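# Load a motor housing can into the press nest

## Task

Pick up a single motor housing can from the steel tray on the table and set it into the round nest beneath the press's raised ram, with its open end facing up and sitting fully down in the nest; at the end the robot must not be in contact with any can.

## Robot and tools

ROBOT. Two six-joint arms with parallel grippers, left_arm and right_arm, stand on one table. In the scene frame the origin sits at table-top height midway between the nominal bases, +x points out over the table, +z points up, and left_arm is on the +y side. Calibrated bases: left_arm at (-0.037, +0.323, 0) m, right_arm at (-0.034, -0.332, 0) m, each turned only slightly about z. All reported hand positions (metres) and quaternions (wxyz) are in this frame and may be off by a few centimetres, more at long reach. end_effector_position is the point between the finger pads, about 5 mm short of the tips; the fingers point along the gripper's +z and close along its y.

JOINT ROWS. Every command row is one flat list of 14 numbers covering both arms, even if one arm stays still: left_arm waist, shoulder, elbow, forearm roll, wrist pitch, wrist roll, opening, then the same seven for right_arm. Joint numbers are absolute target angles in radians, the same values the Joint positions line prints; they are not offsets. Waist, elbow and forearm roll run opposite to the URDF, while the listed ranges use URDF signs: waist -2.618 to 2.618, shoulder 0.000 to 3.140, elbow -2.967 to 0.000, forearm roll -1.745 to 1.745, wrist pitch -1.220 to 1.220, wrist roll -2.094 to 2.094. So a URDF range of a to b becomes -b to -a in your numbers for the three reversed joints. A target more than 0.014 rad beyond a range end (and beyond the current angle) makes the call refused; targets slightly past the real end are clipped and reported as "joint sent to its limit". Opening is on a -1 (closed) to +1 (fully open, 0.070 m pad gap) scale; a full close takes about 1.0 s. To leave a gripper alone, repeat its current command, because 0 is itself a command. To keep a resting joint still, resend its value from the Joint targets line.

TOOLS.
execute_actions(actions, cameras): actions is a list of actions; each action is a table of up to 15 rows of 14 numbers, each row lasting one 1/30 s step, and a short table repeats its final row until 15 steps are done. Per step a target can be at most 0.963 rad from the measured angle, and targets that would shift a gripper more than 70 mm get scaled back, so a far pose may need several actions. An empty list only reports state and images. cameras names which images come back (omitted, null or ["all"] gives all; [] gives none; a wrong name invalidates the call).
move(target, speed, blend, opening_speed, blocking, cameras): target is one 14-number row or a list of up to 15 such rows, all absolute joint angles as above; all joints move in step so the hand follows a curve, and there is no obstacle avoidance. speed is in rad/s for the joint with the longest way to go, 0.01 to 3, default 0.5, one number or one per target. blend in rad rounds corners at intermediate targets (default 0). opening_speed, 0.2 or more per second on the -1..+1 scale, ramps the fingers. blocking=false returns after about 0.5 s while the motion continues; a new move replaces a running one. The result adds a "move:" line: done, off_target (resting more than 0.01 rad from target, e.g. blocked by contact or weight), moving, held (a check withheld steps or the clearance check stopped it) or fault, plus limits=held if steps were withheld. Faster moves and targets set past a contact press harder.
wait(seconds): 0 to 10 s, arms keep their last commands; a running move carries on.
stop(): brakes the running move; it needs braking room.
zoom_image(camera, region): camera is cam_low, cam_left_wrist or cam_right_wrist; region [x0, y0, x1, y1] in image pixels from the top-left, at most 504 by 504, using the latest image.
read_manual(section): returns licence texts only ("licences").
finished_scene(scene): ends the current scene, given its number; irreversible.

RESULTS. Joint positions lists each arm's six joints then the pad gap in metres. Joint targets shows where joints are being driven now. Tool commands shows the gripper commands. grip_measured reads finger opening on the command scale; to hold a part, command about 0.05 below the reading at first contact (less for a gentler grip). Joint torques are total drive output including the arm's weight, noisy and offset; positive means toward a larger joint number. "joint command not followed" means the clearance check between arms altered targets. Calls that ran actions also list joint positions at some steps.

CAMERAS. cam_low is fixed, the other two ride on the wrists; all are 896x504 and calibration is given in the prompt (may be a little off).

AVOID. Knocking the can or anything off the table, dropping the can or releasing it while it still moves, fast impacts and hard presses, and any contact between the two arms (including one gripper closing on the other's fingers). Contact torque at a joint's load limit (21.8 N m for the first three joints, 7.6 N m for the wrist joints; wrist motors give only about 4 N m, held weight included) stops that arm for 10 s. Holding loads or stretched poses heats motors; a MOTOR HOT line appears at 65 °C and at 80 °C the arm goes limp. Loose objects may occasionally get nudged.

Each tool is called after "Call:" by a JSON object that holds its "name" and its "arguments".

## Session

Call:
{"name": "execute_actions", "arguments": {"actions": []}}

Scene clock: 0.00 s.
left_arm: end_effector_position=(+0.2389, +0.3959, +0.2630) grip_measured=+1.00 end_effector_quat_wxyz=(+0.568, -0.223, +0.752, -0.250) | right_arm: end_effector_position=(+0.4660, -0.2415, +0.3136) grip_measured=+1.00 end_effector_quat_wxyz=(+0.469, -0.065, +0.857, +0.205)
Joint positions: left_arm=[-0.961 0.979 0.543 1.483 1.097 1.146 0.07] | right_arm=[-0.018 1.71 1.623 -0.717 0.685 -0.507 0.07]
Joint torques (N m): no reading
Motor temperatures (°C): left_arm=[25 30 27 29 31 32] | right_arm=[32 29 28 31 30 29]
Joint targets: left_arm=[-0.961 0.979 0.543 1.483 1.097 1.146] | right_arm=[-0.018 1.710 1.623 -0.717 0.685 -0.507]
Tool commands: left_gripper/opening=+1.0 right_gripper/opening=+1.0
camera_calibration:
cam_left_wrist: T_world_to_cam=[[0.0424578, -0.773528, 0.632339, 0.128365], [-0.757892, -0.43733, -0.484089, 0.480789], [0.650997, -0.458691, -0.604819, 0.305228], [0, 0, 0, 1]] pos_world=[0.160234, 0.449563, 0.336182]
cam_right_wrist: T_world_to_cam=[[0.324239, -0.900355, -0.290222, -0.276449], [-0.884314, -0.179535, -0.430994, 0.50672], [0.335943, 0.396393, -0.854409, 0.33219], [0, 0, 0, 1]] pos_world=[0.426139, -0.289606, 0.421988]

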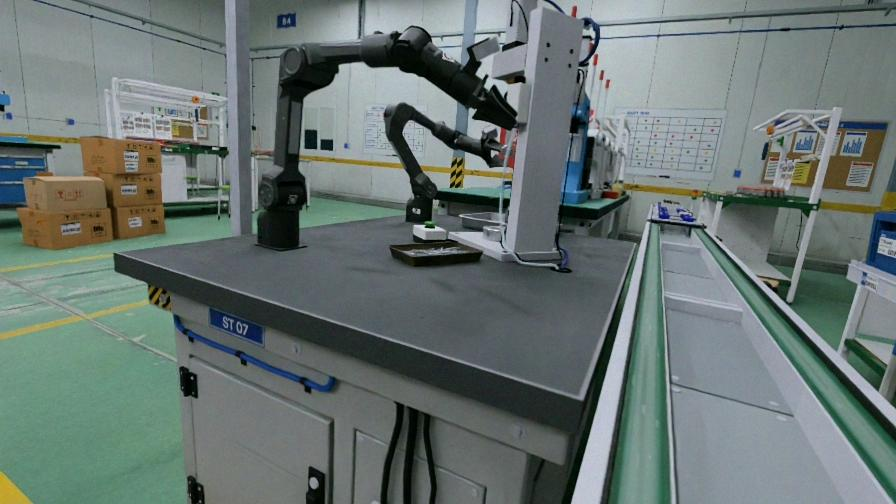

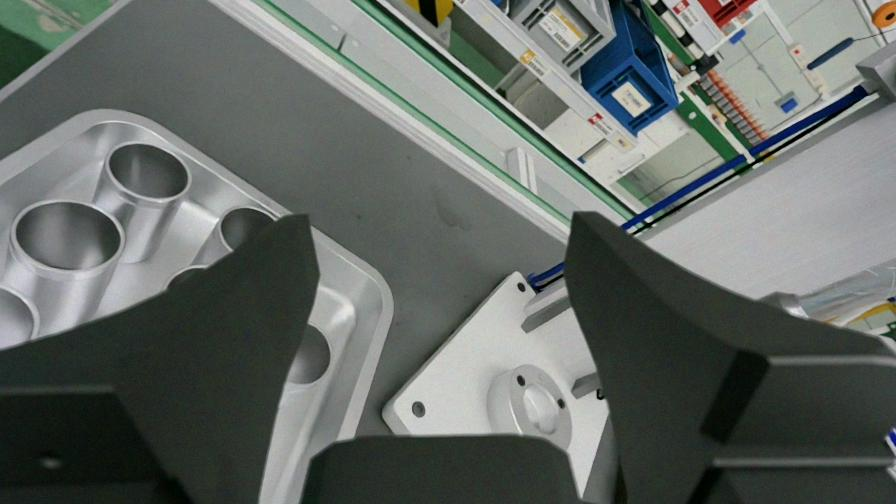

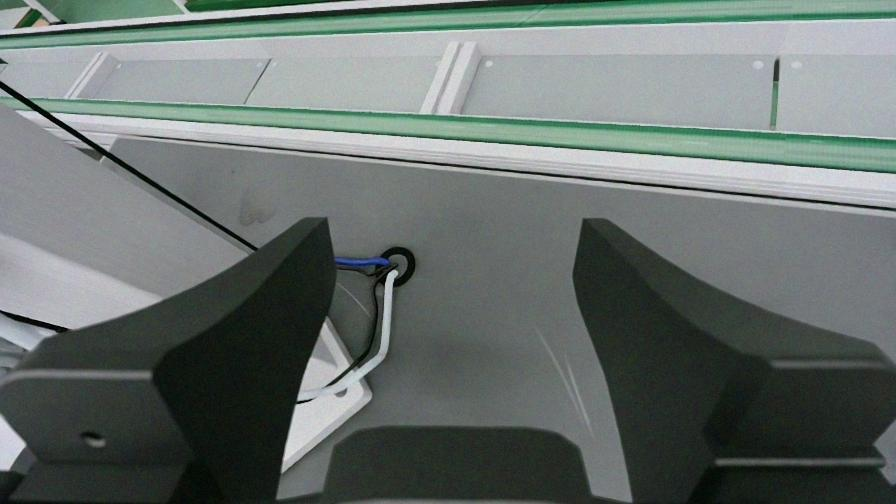

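Call:
{"name": "move", "arguments": {"target": [-0.25,0.8028,0.7861,0,0.7686,0,1,-0.018,1.71,1.623,-0.717,0.685,-0.507,1], "speed": 1.2, "cameras": ["cam_left_wrist"]}}

Call:
{"name": "zoom_image", "arguments": {"camera": "cam_left_wrist", "region": [200, 0, 700, 400]}}

Scene clock: 3.47 s.
left_arm: end_effector_position=(+0.2013, +0.3988, +0.2498) grip_measured=+1.00 end_effector_quat_wxyz=(+0.417, -0.140, +0.896, +0.065) | right_arm: end_effector_position=(+0.4660, -0.2415, +0.3136) grip_measured=+1.00 end_effector_quat_wxyz=(+0.469, -0.065, +0.857, +0.205)
Joint positions: left_arm=[-0.25 0.803 0.786 -0.001 0.769 0 0.07] | right_arm=[-0.018 1.71 1.623 -0.717 0.685 -0.507 0.07]
Joint torques (N m): left_arm=[-0.52 -1.51 3.54 0.45 -0.38 0.14] | right_arm=[-0.04 -5.55 3.68 -0.56 -0.68 0.19]
Joint targets: left_arm=[-0.250 0.803 0.786 0.000 0.769 0.000] | right_arm=[-0.018 1.710 1.623 -0.717 0.685 -0.507]
move: done
camera_calibration:
cam_left_wrist: T_world_to_cam=[[0.298239, -0.954462, 0.00753484, 0.317167], [-0.919752, -0.289486, -0.265055, 0.366072], [0.255166, 0.0721194, -0.964204, 0.280833], [0, 0, 0, 1]] pos_world=[0.170445, 0.388443, 0.36542]
Images, in order (width x height): cam_left_wrist 896x504.

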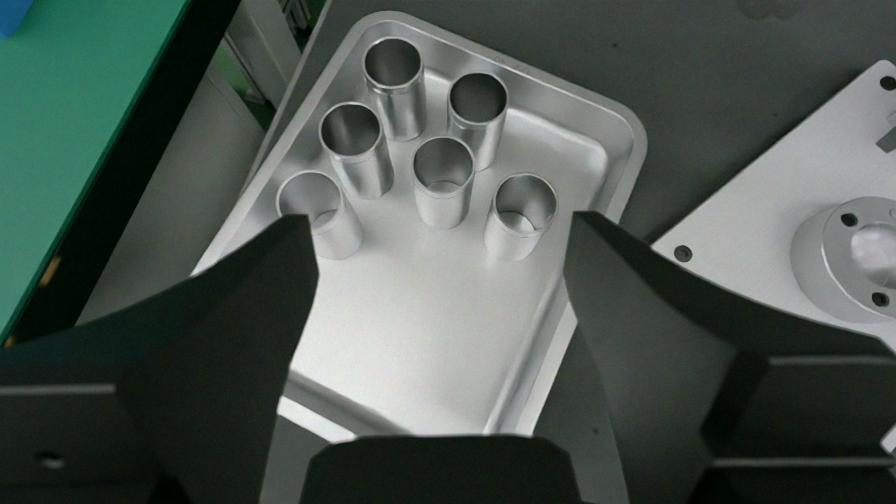

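Scaled by 1.008 from the camera's 896x504 image, which has a finer 1280x720 frame.

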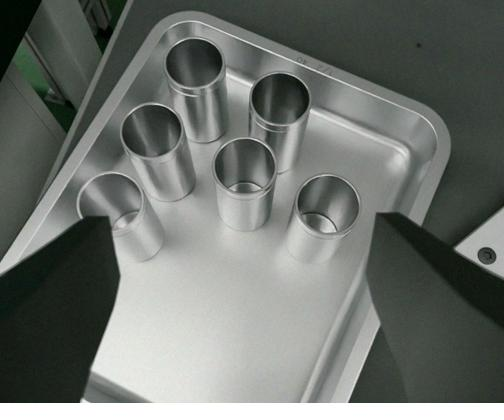

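Call:
{"name": "move", "arguments": {"target": [-0.0643,1.3362,0.2885,0,-0.5242,0,0.5,-0.018,1.71,1.623,-0.717,0.685,-0.507,1], "speed": 0.8, "cameras": ["cam_left_wrist"]}}

Call:
{"name": "zoom_image", "arguments": {"camera": "cam_left_wrist", "region": [250, 100, 650, 430]}}

Scene clock: 12.83 s.
left_arm: end_effector_position=(+0.2949, +0.3640, +0.1194) grip_measured=+0.50 end_effector_quat_wxyz=(+0.536, -0.052, +0.842, +0.033) | right_arm: end_effector_position=(+0.4660, -0.2415, +0.3136) grip_measured=+1.00 end_effector_quat_wxyz=(+0.469, -0.065, +0.857, +0.205)
Joint positions: left_arm=[-0.065 1.337 0.288 -0.001 -0.524 0 0.053] | right_arm=[-0.018 1.71 1.623 -0.717 0.685 -0.507 0.07]
Joint torques (N m): left_arm=[-0.06 -3.49 2.93 0.12 -0.49 0.03] | right_arm=[-0.16 -5.53 4.19 -0.44 -0.82 0.16]
Joint targets: left_arm=[-0.064 1.336 0.288 0.000 -0.524 0.000] | right_arm=[-0.018 1.710 1.623 -0.717 0.685 -0.507]
move: done
camera_calibration:
cam_left_wrist: T_world_to_cam=[[0.115337, -0.993309, 0.00583269, 0.325397], [-0.857103, -0.102486, -0.504847, 0.349652], [0.502067, 0.0532285, -0.863189, 0.0557106], [0, 0, 0, 1]] pos_world=[0.234187, 0.356089, 0.222712]
Images, in order (width x height): cam_left_wrist 896x504.

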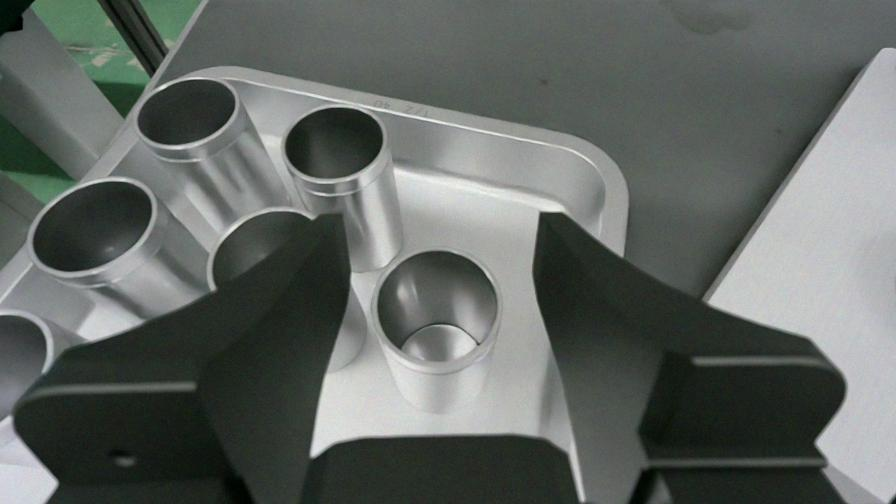

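Scaled by 1.260 from the camera's 896x504 image, which has a finer 1280x720 frame.

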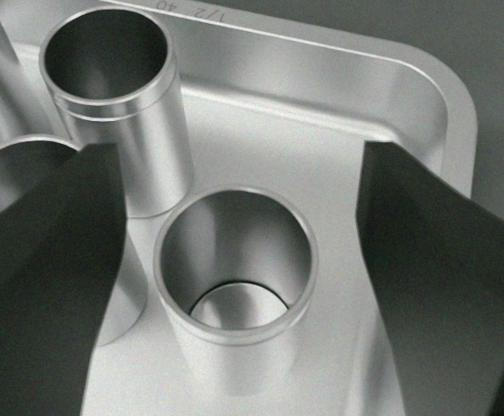

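Call:
{"name": "move", "arguments": {"target": [-0.0693,1.6279,0.2013,0,-0.9031,0,0.5,-0.018,1.71,1.623,-0.717,0.685,-0.507,1], "speed": 0.4, "cameras": ["cam_left_wrist"]}}

Call:
{"name": "zoom_image", "arguments": {"camera": "cam_left_wrist", "region": [250, 100, 650, 430]}}

Scene clock: 17.30 s.
left_arm: end_effector_position=(+0.2948, +0.3655, +0.0694) grip_measured=+0.50 end_effector_quat_wxyz=(+0.536, -0.054, +0.842, +0.034) | right_arm: end_effector_position=(+0.4660, -0.2415, +0.3136) grip_measured=+1.00 end_effector_quat_wxyz=(+0.469, -0.065, +0.857, +0.205)
Joint positions: left_arm=[-0.069 1.629 0.201 -0.001 -0.903 0 0.052] | right_arm=[-0.018 1.71 1.623 -0.717 0.685 -0.507 0.07]
Joint torques (N m): left_arm=[-1.11 -4.72 1.43 0.33 -0.49 0.09] | right_arm=[-0.17 -5.42 4.67 -0.38 -0.88 0.14]
Joint targets: left_arm=[-0.069 1.628 0.201 0.000 -0.903 0.000] | right_arm=[-0.018 1.710 1.623 -0.717 0.685 -0.507]
move: done
camera_calibration:
cam_left_wrist: T_world_to_cam=[[0.119755, -0.992785, 0.00600163, 0.325643], [-0.856646, -0.106385, -0.504817, 0.325728], [0.501814, 0.0553131, -0.863205, 0.011855], [0, 0, 0, 1]] pos_world=[0.234087, 0.35729, 0.172712]
Images, in order (width x height): cam_left_wrist 896x504.

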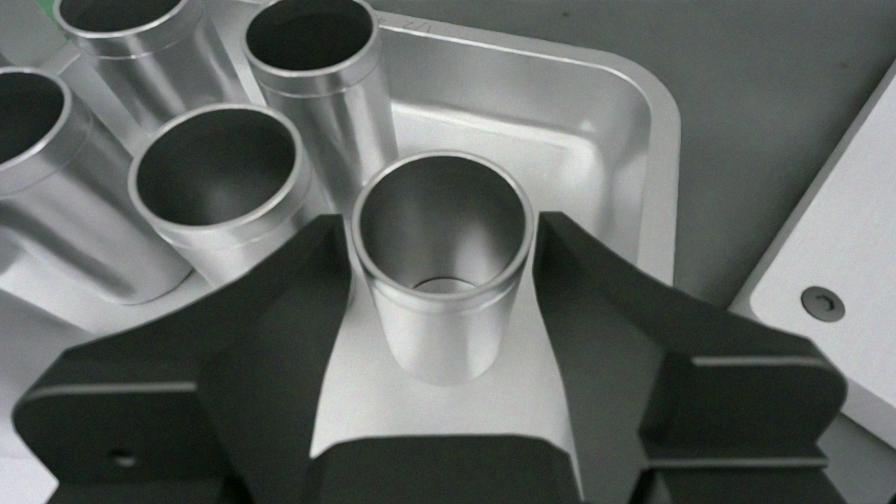

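Scaled by 1.260 from the camera's 896x504 image, which has a finer 1280x720 frame.

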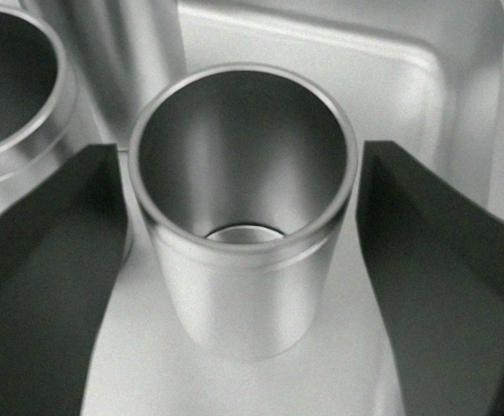

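Call:
{"name": "move", "arguments": {"target": [[-0.0693,1.6279,0.2013,0,-0.9031,0,0.2,-0.018,1.71,1.623,-0.717,0.685,-0.507,1],[-0.0693,1.3362,0.2885,0,-0.5242,0,0.2,-0.018,1.71,1.623,-0.717,0.685,-0.507,1],[-0.0693,1.1496,0.4188,0,-0.2073,0,0.2,-0.018,1.71,1.623,-0.717,0.685,-0.507,1],[0.558,0.986,0.4202,0,-0.0423,0,0.2,-0.018,1.71,1.623,-0.717,0.685,-0.507,1]], "speed": [0.3,0.4,0.5,0.7], "blend": [0,0.05,0.1,0], "opening_speed": 0.4, "cameras": ["cam_low","cam_left_wrist"]}}

Call:
{"name": "zoom_image", "arguments": {"camera": "cam_left_wrist", "region": [300, 0, 620, 250]}}

Scene clock: 26.63 s.
left_arm: end_effector_position=(+0.2350, +0.1741, +0.1898) grip_measured=+0.29 end_effector_quat_wxyz=(+0.520, +0.209, +0.817, -0.133) | right_arm: end_effector_position=(+0.4660, -0.2415, +0.3136) grip_measured=+1.00 end_effector_quat_wxyz=(+0.469, -0.065, +0.857, +0.205)
Joint positions: left_arm=[0.559 0.986 0.419 -0.001 -0.042 0 0.045] | right_arm=[-0.018 1.71 1.623 -0.717 0.685 -0.507 0.07]
Joint torques (N m): left_arm=[-1.17 -2.61 4.37 0.04 -0.81 0.15] | right_arm=[-0.21 -5.41 5.22 -0.31 -1 0.1]
Joint targets: left_arm=[0.558 0.986 0.420 0.000 -0.042 0.000] | right_arm=[-0.018 1.710 1.623 -0.717 0.685 -0.507]
move: done
camera_calibration:
cam_left_wrist: T_world_to_cam=[[-0.486797, -0.873497, 0.00560356, 0.26396], [-0.754917, 0.417468, -0.505787, 0.200052], [0.439464, -0.250446, -0.86264, 0.224204], [0, 0, 0, 1]] pos_world=[0.180988, 0.203204, 0.293112]
Images, in order (width x height): cam_low 896x504, cam_left_wrist 896x504.

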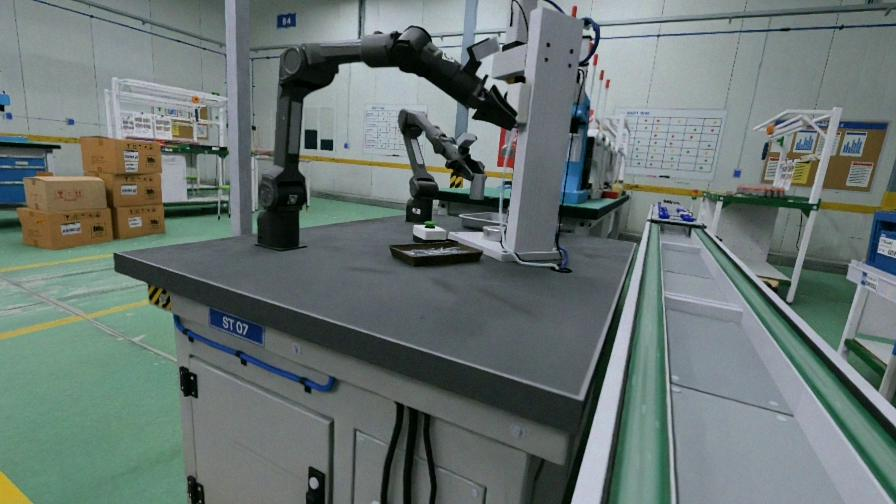

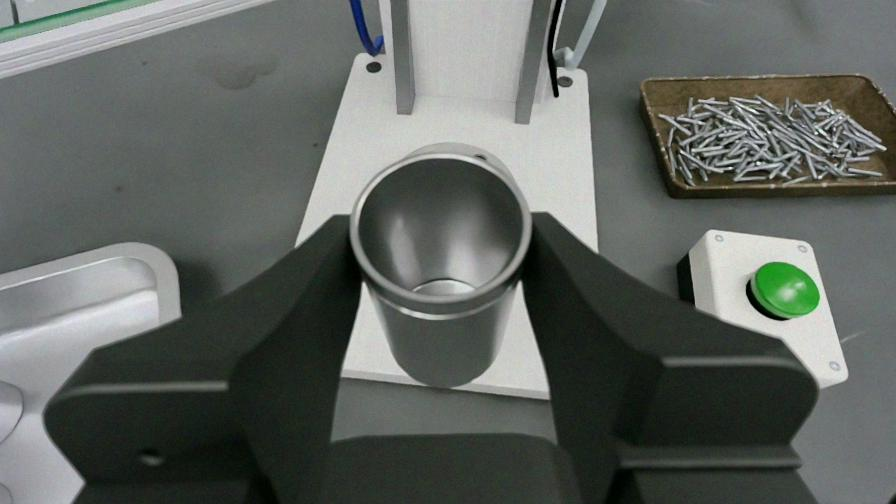

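Scaled by 1.575 from the camera's 896x504 image, which has a finer 1280x720 frame.

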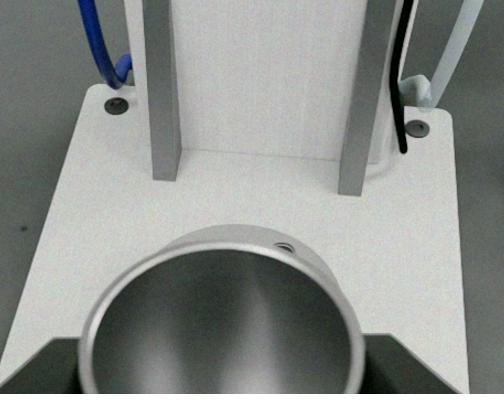

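Call:
{"name": "zoom_image", "arguments": {"camera": "cam_left_wrist", "region": [380, 120, 530, 210]}}

Scaled by 3.360 from the camera's 896x504 image, which has a finer 1280x720 frame.

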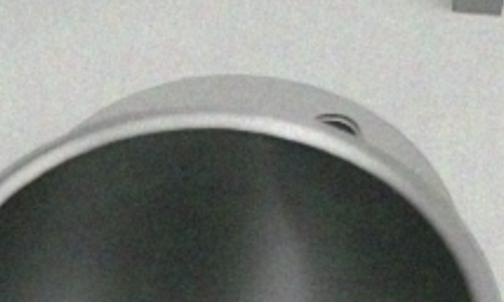

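Call:
{"name": "move", "arguments": {"target": [0.568,1.6082,0.6644,0,-0.4203,0,0.2,-0.018,1.71,1.623,-0.717,0.685,-0.507,1], "speed": 0.5, "cameras": ["cam_low","cam_left_wrist"]}}

Call:
{"name": "zoom_image", "arguments": {"camera": "cam_left_wrist", "region": [340, 270, 550, 430]}}

Call:
{"name": "zoom_image", "arguments": {"camera": "cam_low", "region": [465, 180, 515, 245]}}

Scene clock: 36.80 s.
left_arm: end_effector_position=(+0.3399, +0.1129, +0.1340) grip_measured=+0.29 end_effector_quat_wxyz=(+0.519, +0.212, +0.817, -0.135) | right_arm: end_effector_position=(+0.4660, -0.2415, +0.3136) grip_measured=+1.00 end_effector_quat_wxyz=(+0.469, -0.065, +0.857, +0.205)
Joint positions: left_arm=[0.567 1.611 0.665 -0.001 -0.421 0 0.045] | right_arm=[-0.018 1.71 1.623 -0.717 0.685 -0.507 0.07]
Joint torques (N m): left_arm=[0.17 -6.8 3.11 0.04 -0.7 0.11] | right_arm=[-0.3 -5.48 5.13 -0.34 -1.08 0.08]
Joint targets: left_arm=[0.568 1.608 0.664 0.000 -0.420 0.000] | right_arm=[-0.018 1.710 1.623 -0.717 0.685 -0.507]
move: done
camera_calibration:
cam_left_wrist: T_world_to_cam=[[-0.493726, -0.869599, 0.00576086, 0.263762], [-0.75214, 0.423694, -0.504746, 0.274748], [0.436486, -0.253539, -0.863249, 0.116135], [0, 0, 0, 1]] pos_world=[0.286184, 0.142403, 0.237412]
Images, in order (width x height): cam_low 896x504, cam_left_wrist 896x504.

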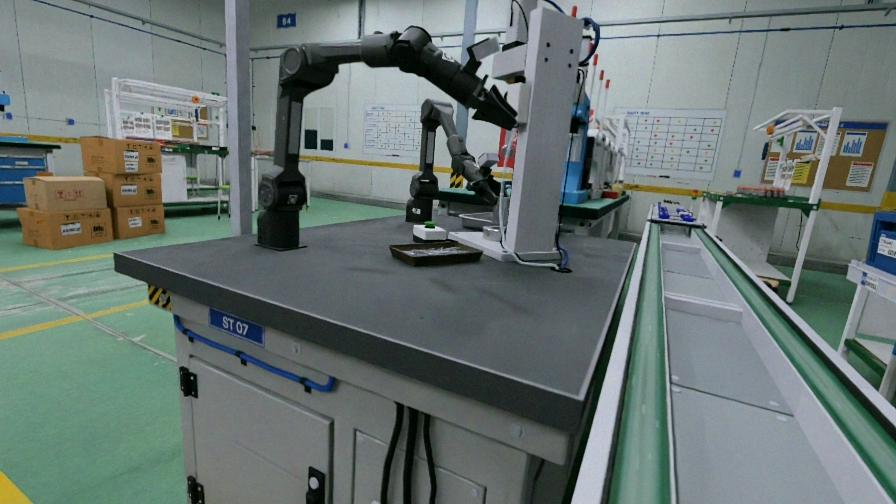

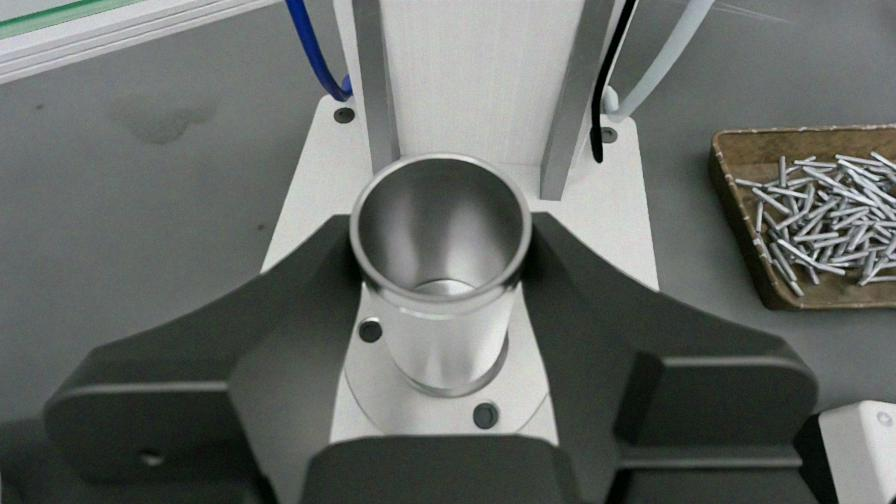

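Scaled by 2.400 from the camera's 896x504 image, which has a finer 1280x720 frame.

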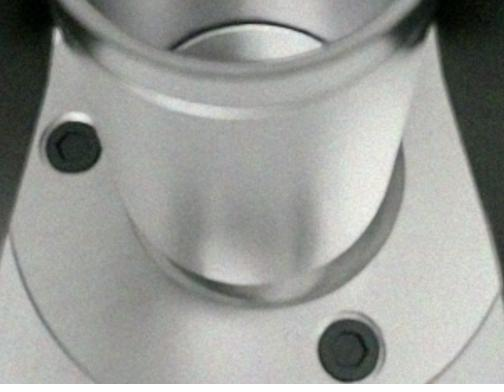

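Scaled by 7.754 from the camera's 896x504 image, which has a finer 1280x720 frame.

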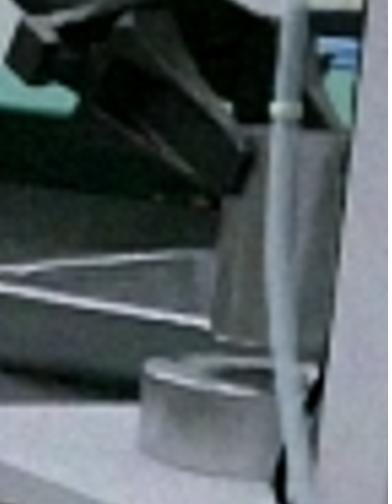

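Call:
{"name": "move", "arguments": {"target": [0.573,1.6474,0.6536,0,-0.4703,0,0.2,-0.018,1.71,1.623,-0.717,0.685,-0.507,1], "speed": 0.2, "cameras": ["cam_low","cam_left_wrist"]}}

Call:
{"name": "zoom_image", "arguments": {"camera": "cam_left_wrist", "region": [340, 270, 550, 430]}}

Call:
{"name": "zoom_image", "arguments": {"camera": "cam_low", "region": [465, 180, 515, 245]}}

Scene clock: 44.20 s.
left_arm: end_effector_position=(+0.3402, +0.1098, +0.1240) grip_measured=+0.29 end_effector_quat_wxyz=(+0.520, +0.214, +0.816, -0.137) | right_arm: end_effector_position=(+0.4660, -0.2415, +0.3136) grip_measured=+1.00 end_effector_quat_wxyz=(+0.469, -0.065, +0.857, +0.205)
Joint positions: left_arm=[0.573 1.647 0.654 -0.001 -0.471 0 0.045] | right_arm=[-0.018 1.71 1.623 -0.717 0.685 -0.507 0.07]
Joint torques (N m): left_arm=[0.15 -5.74 2.88 0.07 -0.71 0.07] | right_arm=[-0.27 -5.33 4.93 -0.38 -1.06 0.07]
Joint targets: left_arm=[0.573 1.647 0.654 0.000 -0.470 0.000] | right_arm=[-0.018 1.710 1.623 -0.717 0.685 -0.507]
move: done
camera_calibration:
cam_left_wrist: T_world_to_cam=[[-0.498852, -0.866668, 0.00577048, 0.262726], [-0.748814, 0.427645, -0.506357, 0.26991], [0.436376, -0.256919, -0.862304, 0.106757], [0, 0, 0, 1]] pos_world=[0.286588, 0.139699, 0.227212]
Images, in order (width x height): cam_low 896x504, cam_left_wrist 896x504.

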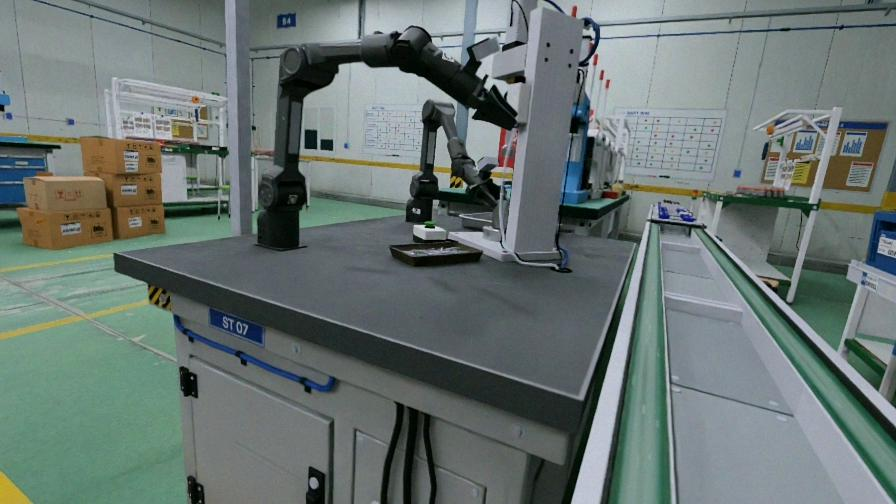

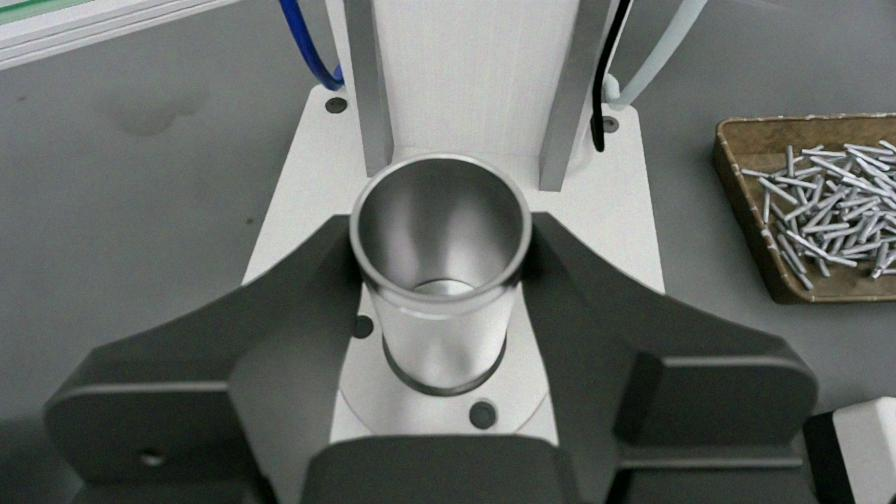

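Scaled by 2.400 from the camera's 896x504 image, which has a finer 1280x720 frame.

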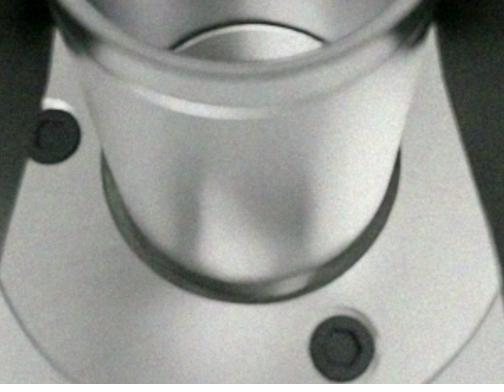

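Scaled by 7.754 from the camera's 896x504 image, which has a finer 1280x720 frame.

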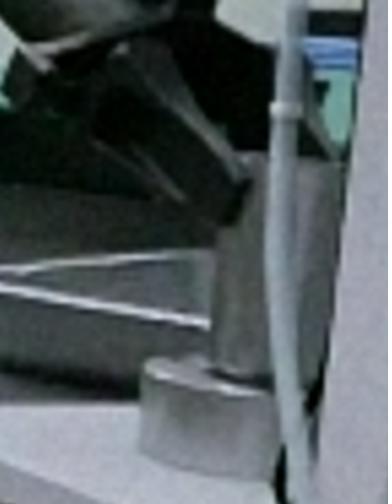

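Call:
{"name": "move", "arguments": {"target": [0.573,1.693,0.6324,0,-0.5371,0,0.2,-0.018,1.71,1.623,-0.717,0.685,-0.507,1], "speed": 0.1, "cameras": ["cam_left_wrist"]}}

Call:
{"name": "zoom_image", "arguments": {"camera": "cam_left_wrist", "region": [340, 270, 550, 430]}}

Scene clock: 48.67 s.
left_arm: end_effector_position=(+0.3402, +0.1098, +0.1097) grip_measured=+0.29 end_effector_quat_wxyz=(+0.520, +0.214, +0.816, -0.137) | right_arm: end_effector_position=(+0.4660, -0.2415, +0.3136) grip_measured=+1.00 end_effector_quat_wxyz=(+0.469, -0.065, +0.857, +0.205)
Joint positions: left_arm=[0.573 1.693 0.632 -0.001 -0.538 0 0.045] | right_arm=[-0.018 1.71 1.623 -0.717 0.685 -0.507 0.07]
Joint torques (N m): left_arm=[-0.38 -5.86 2.69 0.1 -0.69 0.04] | right_arm=[-0.36 -5.26 4.9 -0.39 -1.02 0.07]
Joint targets: left_arm=[0.573 1.693 0.632 0.000 -0.537 0.000] | right_arm=[-0.018 1.710 1.623 -0.717 0.685 -0.507]
move: done
camera_calibration:
cam_left_wrist: T_world_to_cam=[[-0.498782, -0.866708, 0.00583282, 0.262781], [-0.748971, 0.427619, -0.506147, 0.262672], [0.436187, -0.256826, -0.862428, 0.094494], [0, 0, 0, 1]] pos_world=[0.286587, 0.139699, 0.212912]
Images, in order (width x height): cam_left_wrist 896x504.

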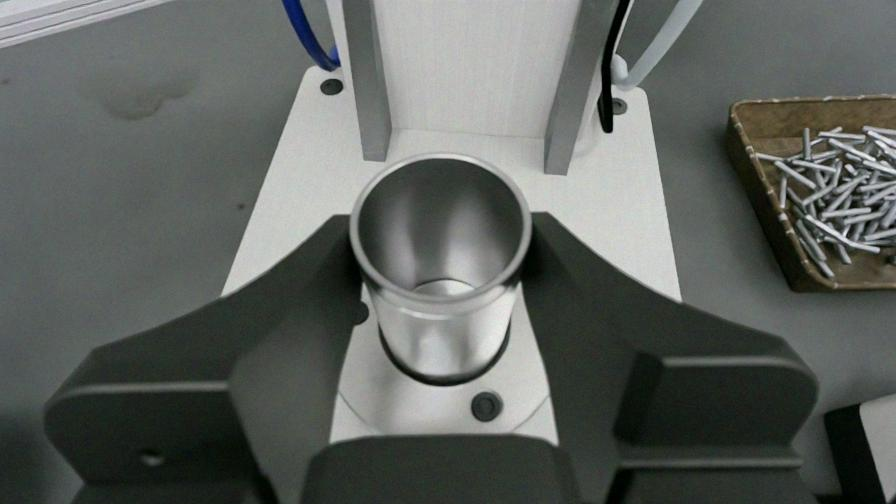

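Scaled by 2.400 from the camera's 896x504 image, which has a finer 1280x720 frame.

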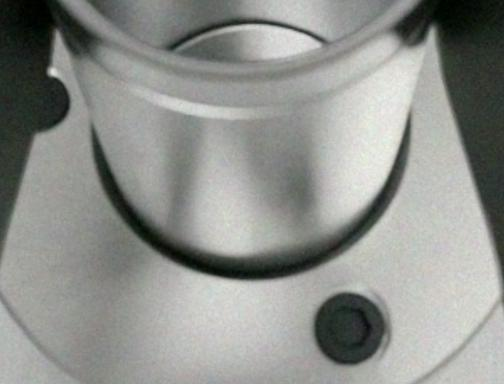

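Well centred, no contact torque. Continue to the floor.

Call:
{"name": "move", "arguments": {"target": [0.573,1.7414,0.6147,0,-0.6032,0,0.2,-0.018,1.71,1.623,-0.717,0.685,-0.507,1], "speed": 0.08, "cameras": ["cam_low"]}}

Call:
{"name": "zoom_image", "arguments": {"camera": "cam_low", "region": [465, 180, 515, 245]}}

Scene clock: 51.77 s.
left_arm: end_effector_position=(+0.3408, +0.1095, +0.0974) grip_measured=+0.29 end_effector_quat_wxyz=(+0.522, +0.214, +0.814, -0.137) | right_arm: end_effector_position=(+0.4660, -0.2415, +0.3136) grip_measured=+1.00 end_effector_quat_wxyz=(+0.469, -0.065, +0.857, +0.205)
Joint positions: left_arm=[0.573 1.74 0.616 -0.001 -0.606 0 0.045] | right_arm=[-0.018 1.71 1.623 -0.717 0.685 -0.507 0.07]
Joint torques (N m): left_arm=[-0.78 -4.35 1.55 0.39 -0.16 0.01] | right_arm=[-0.42 -5.22 4.71 -0.42 -1 0.09]
Joint targets: left_arm=[0.573 1.741 0.615 0.000 -0.603 0.000] | right_arm=[-0.018 1.710 1.623 -0.717 0.685 -0.507]
move: done
Images, in order (width x height): cam_low 896x504.

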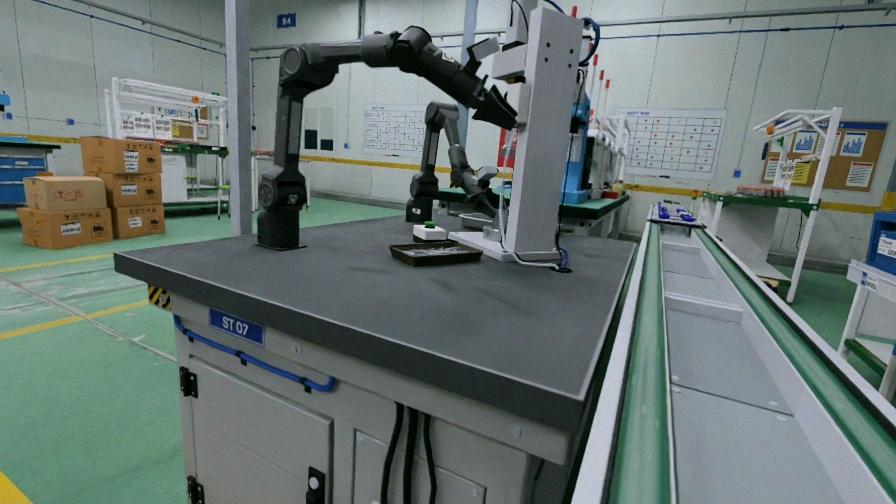

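Scaled by 7.754 from the camera's 896x504 image, which has a finer 1280x720 frame.

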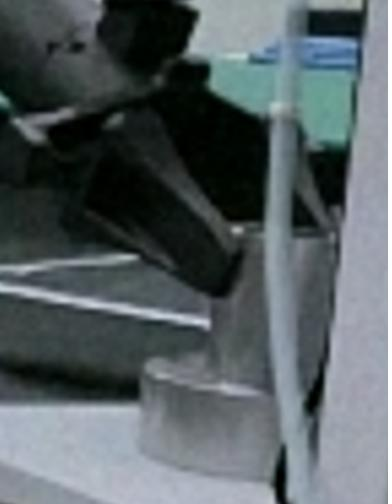

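Call:
{"name": "move", "arguments": {"target": [[0.5735,1.7362,0.6166,0,-0.5961,0,0.2,-0.018,1.71,1.623,-0.717,0.685,-0.507,1],[0.5735,1.7362,0.6166,0,-0.5961,0,0.75,-0.018,1.71,1.623,-0.717,0.685,-0.507,1],[0.5735,1.5032,0.4601,0,-0.5196,0,0.75,-0.018,1.71,1.623,-0.717,0.685,-0.507,1],[0.5735,1.2235,0.3443,0,-0.3557,0,0.75,-0.018,1.71,1.623,-0.717,0.685,-0.507,1]], "speed": [0.1,0.1,0.3,0.4], "blend": [0,0,0.03,0], "opening_speed": 0.5, "cameras": ["cam_low","cam_left_wrist"]}}

Call:
{"name": "zoom_image", "arguments": {"camera": "cam_low", "region": [465, 180, 515, 245]}}

Call:
{"name": "zoom_image", "arguments": {"camera": "cam_left_wrist", "region": [340, 50, 560, 300]}}

Scene clock: 59.97 s.
left_arm: end_effector_position=(+0.2528, +0.1592, +0.1450) grip_measured=+0.75 end_effector_quat_wxyz=(+0.520, +0.214, +0.816, -0.137) | right_arm: end_effector_position=(+0.4660, -0.2415, +0.3136) grip_measured=+1.00 end_effector_quat_wxyz=(+0.469, -0.065, +0.857, +0.205)
Joint positions: left_arm=[0.573 1.221 0.343 0 -0.355 0 0.061] | right_arm=[-0.018 1.71 1.623 -0.717 0.685 -0.507 0.07]
Joint torques (N m): left_arm=[0.19 -2.16 3.31 0.05 -0.61 0.15] | right_arm=[-0.4 -5.15 4.41 -0.48 -0.96 0.11]
Joint targets: left_arm=[0.573 1.223 0.344 0.000 -0.356 0.000] | right_arm=[-0.018 1.710 1.623 -0.717 0.685 -0.507]
move: done
camera_calibration:
cam_left_wrist: T_world_to_cam=[[-0.498272, -0.866998, 0.00632366, 0.261627], [-0.749255, 0.426911, -0.506323, 0.19419], [0.436282, -0.257025, -0.86232, 0.17574], [0, 0, 0, 1]] pos_world=[0.199187, 0.189098, 0.248212]
Images, in order (width x height): cam_low 896x504, cam_left_wrist 896x504.

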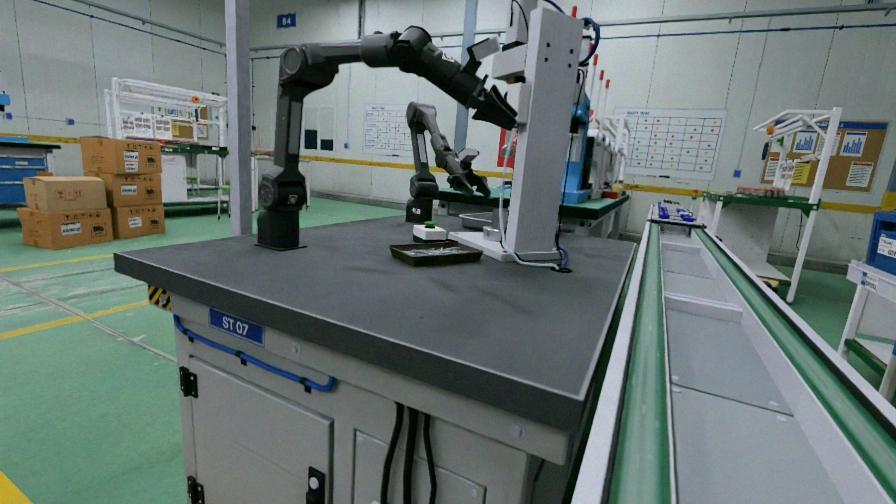

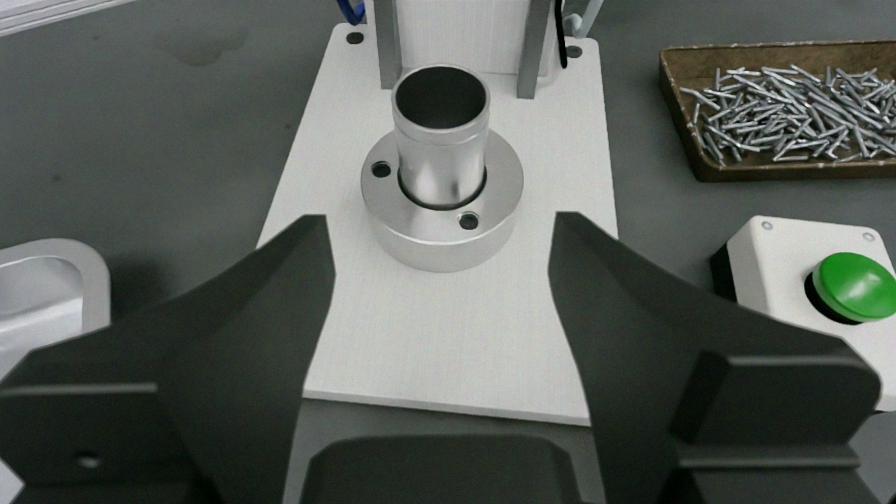

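Scaled by 7.754 from the camera's 896x504 image, which has a finer 1280x720 frame.

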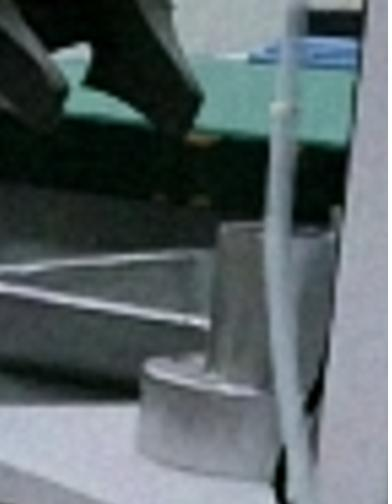

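Scaled by 2.016 from the camera's 896x504 image, which has a finer 1280x720 frame.

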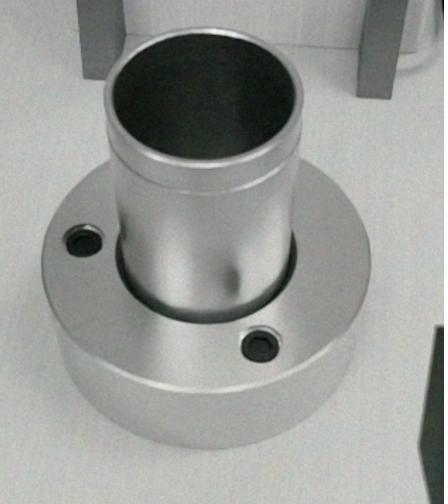

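Same seated picture as scene 2.

Call:
{"name": "finished_scene", "arguments": {"scene": 3}}

The scene is finished: the task was done.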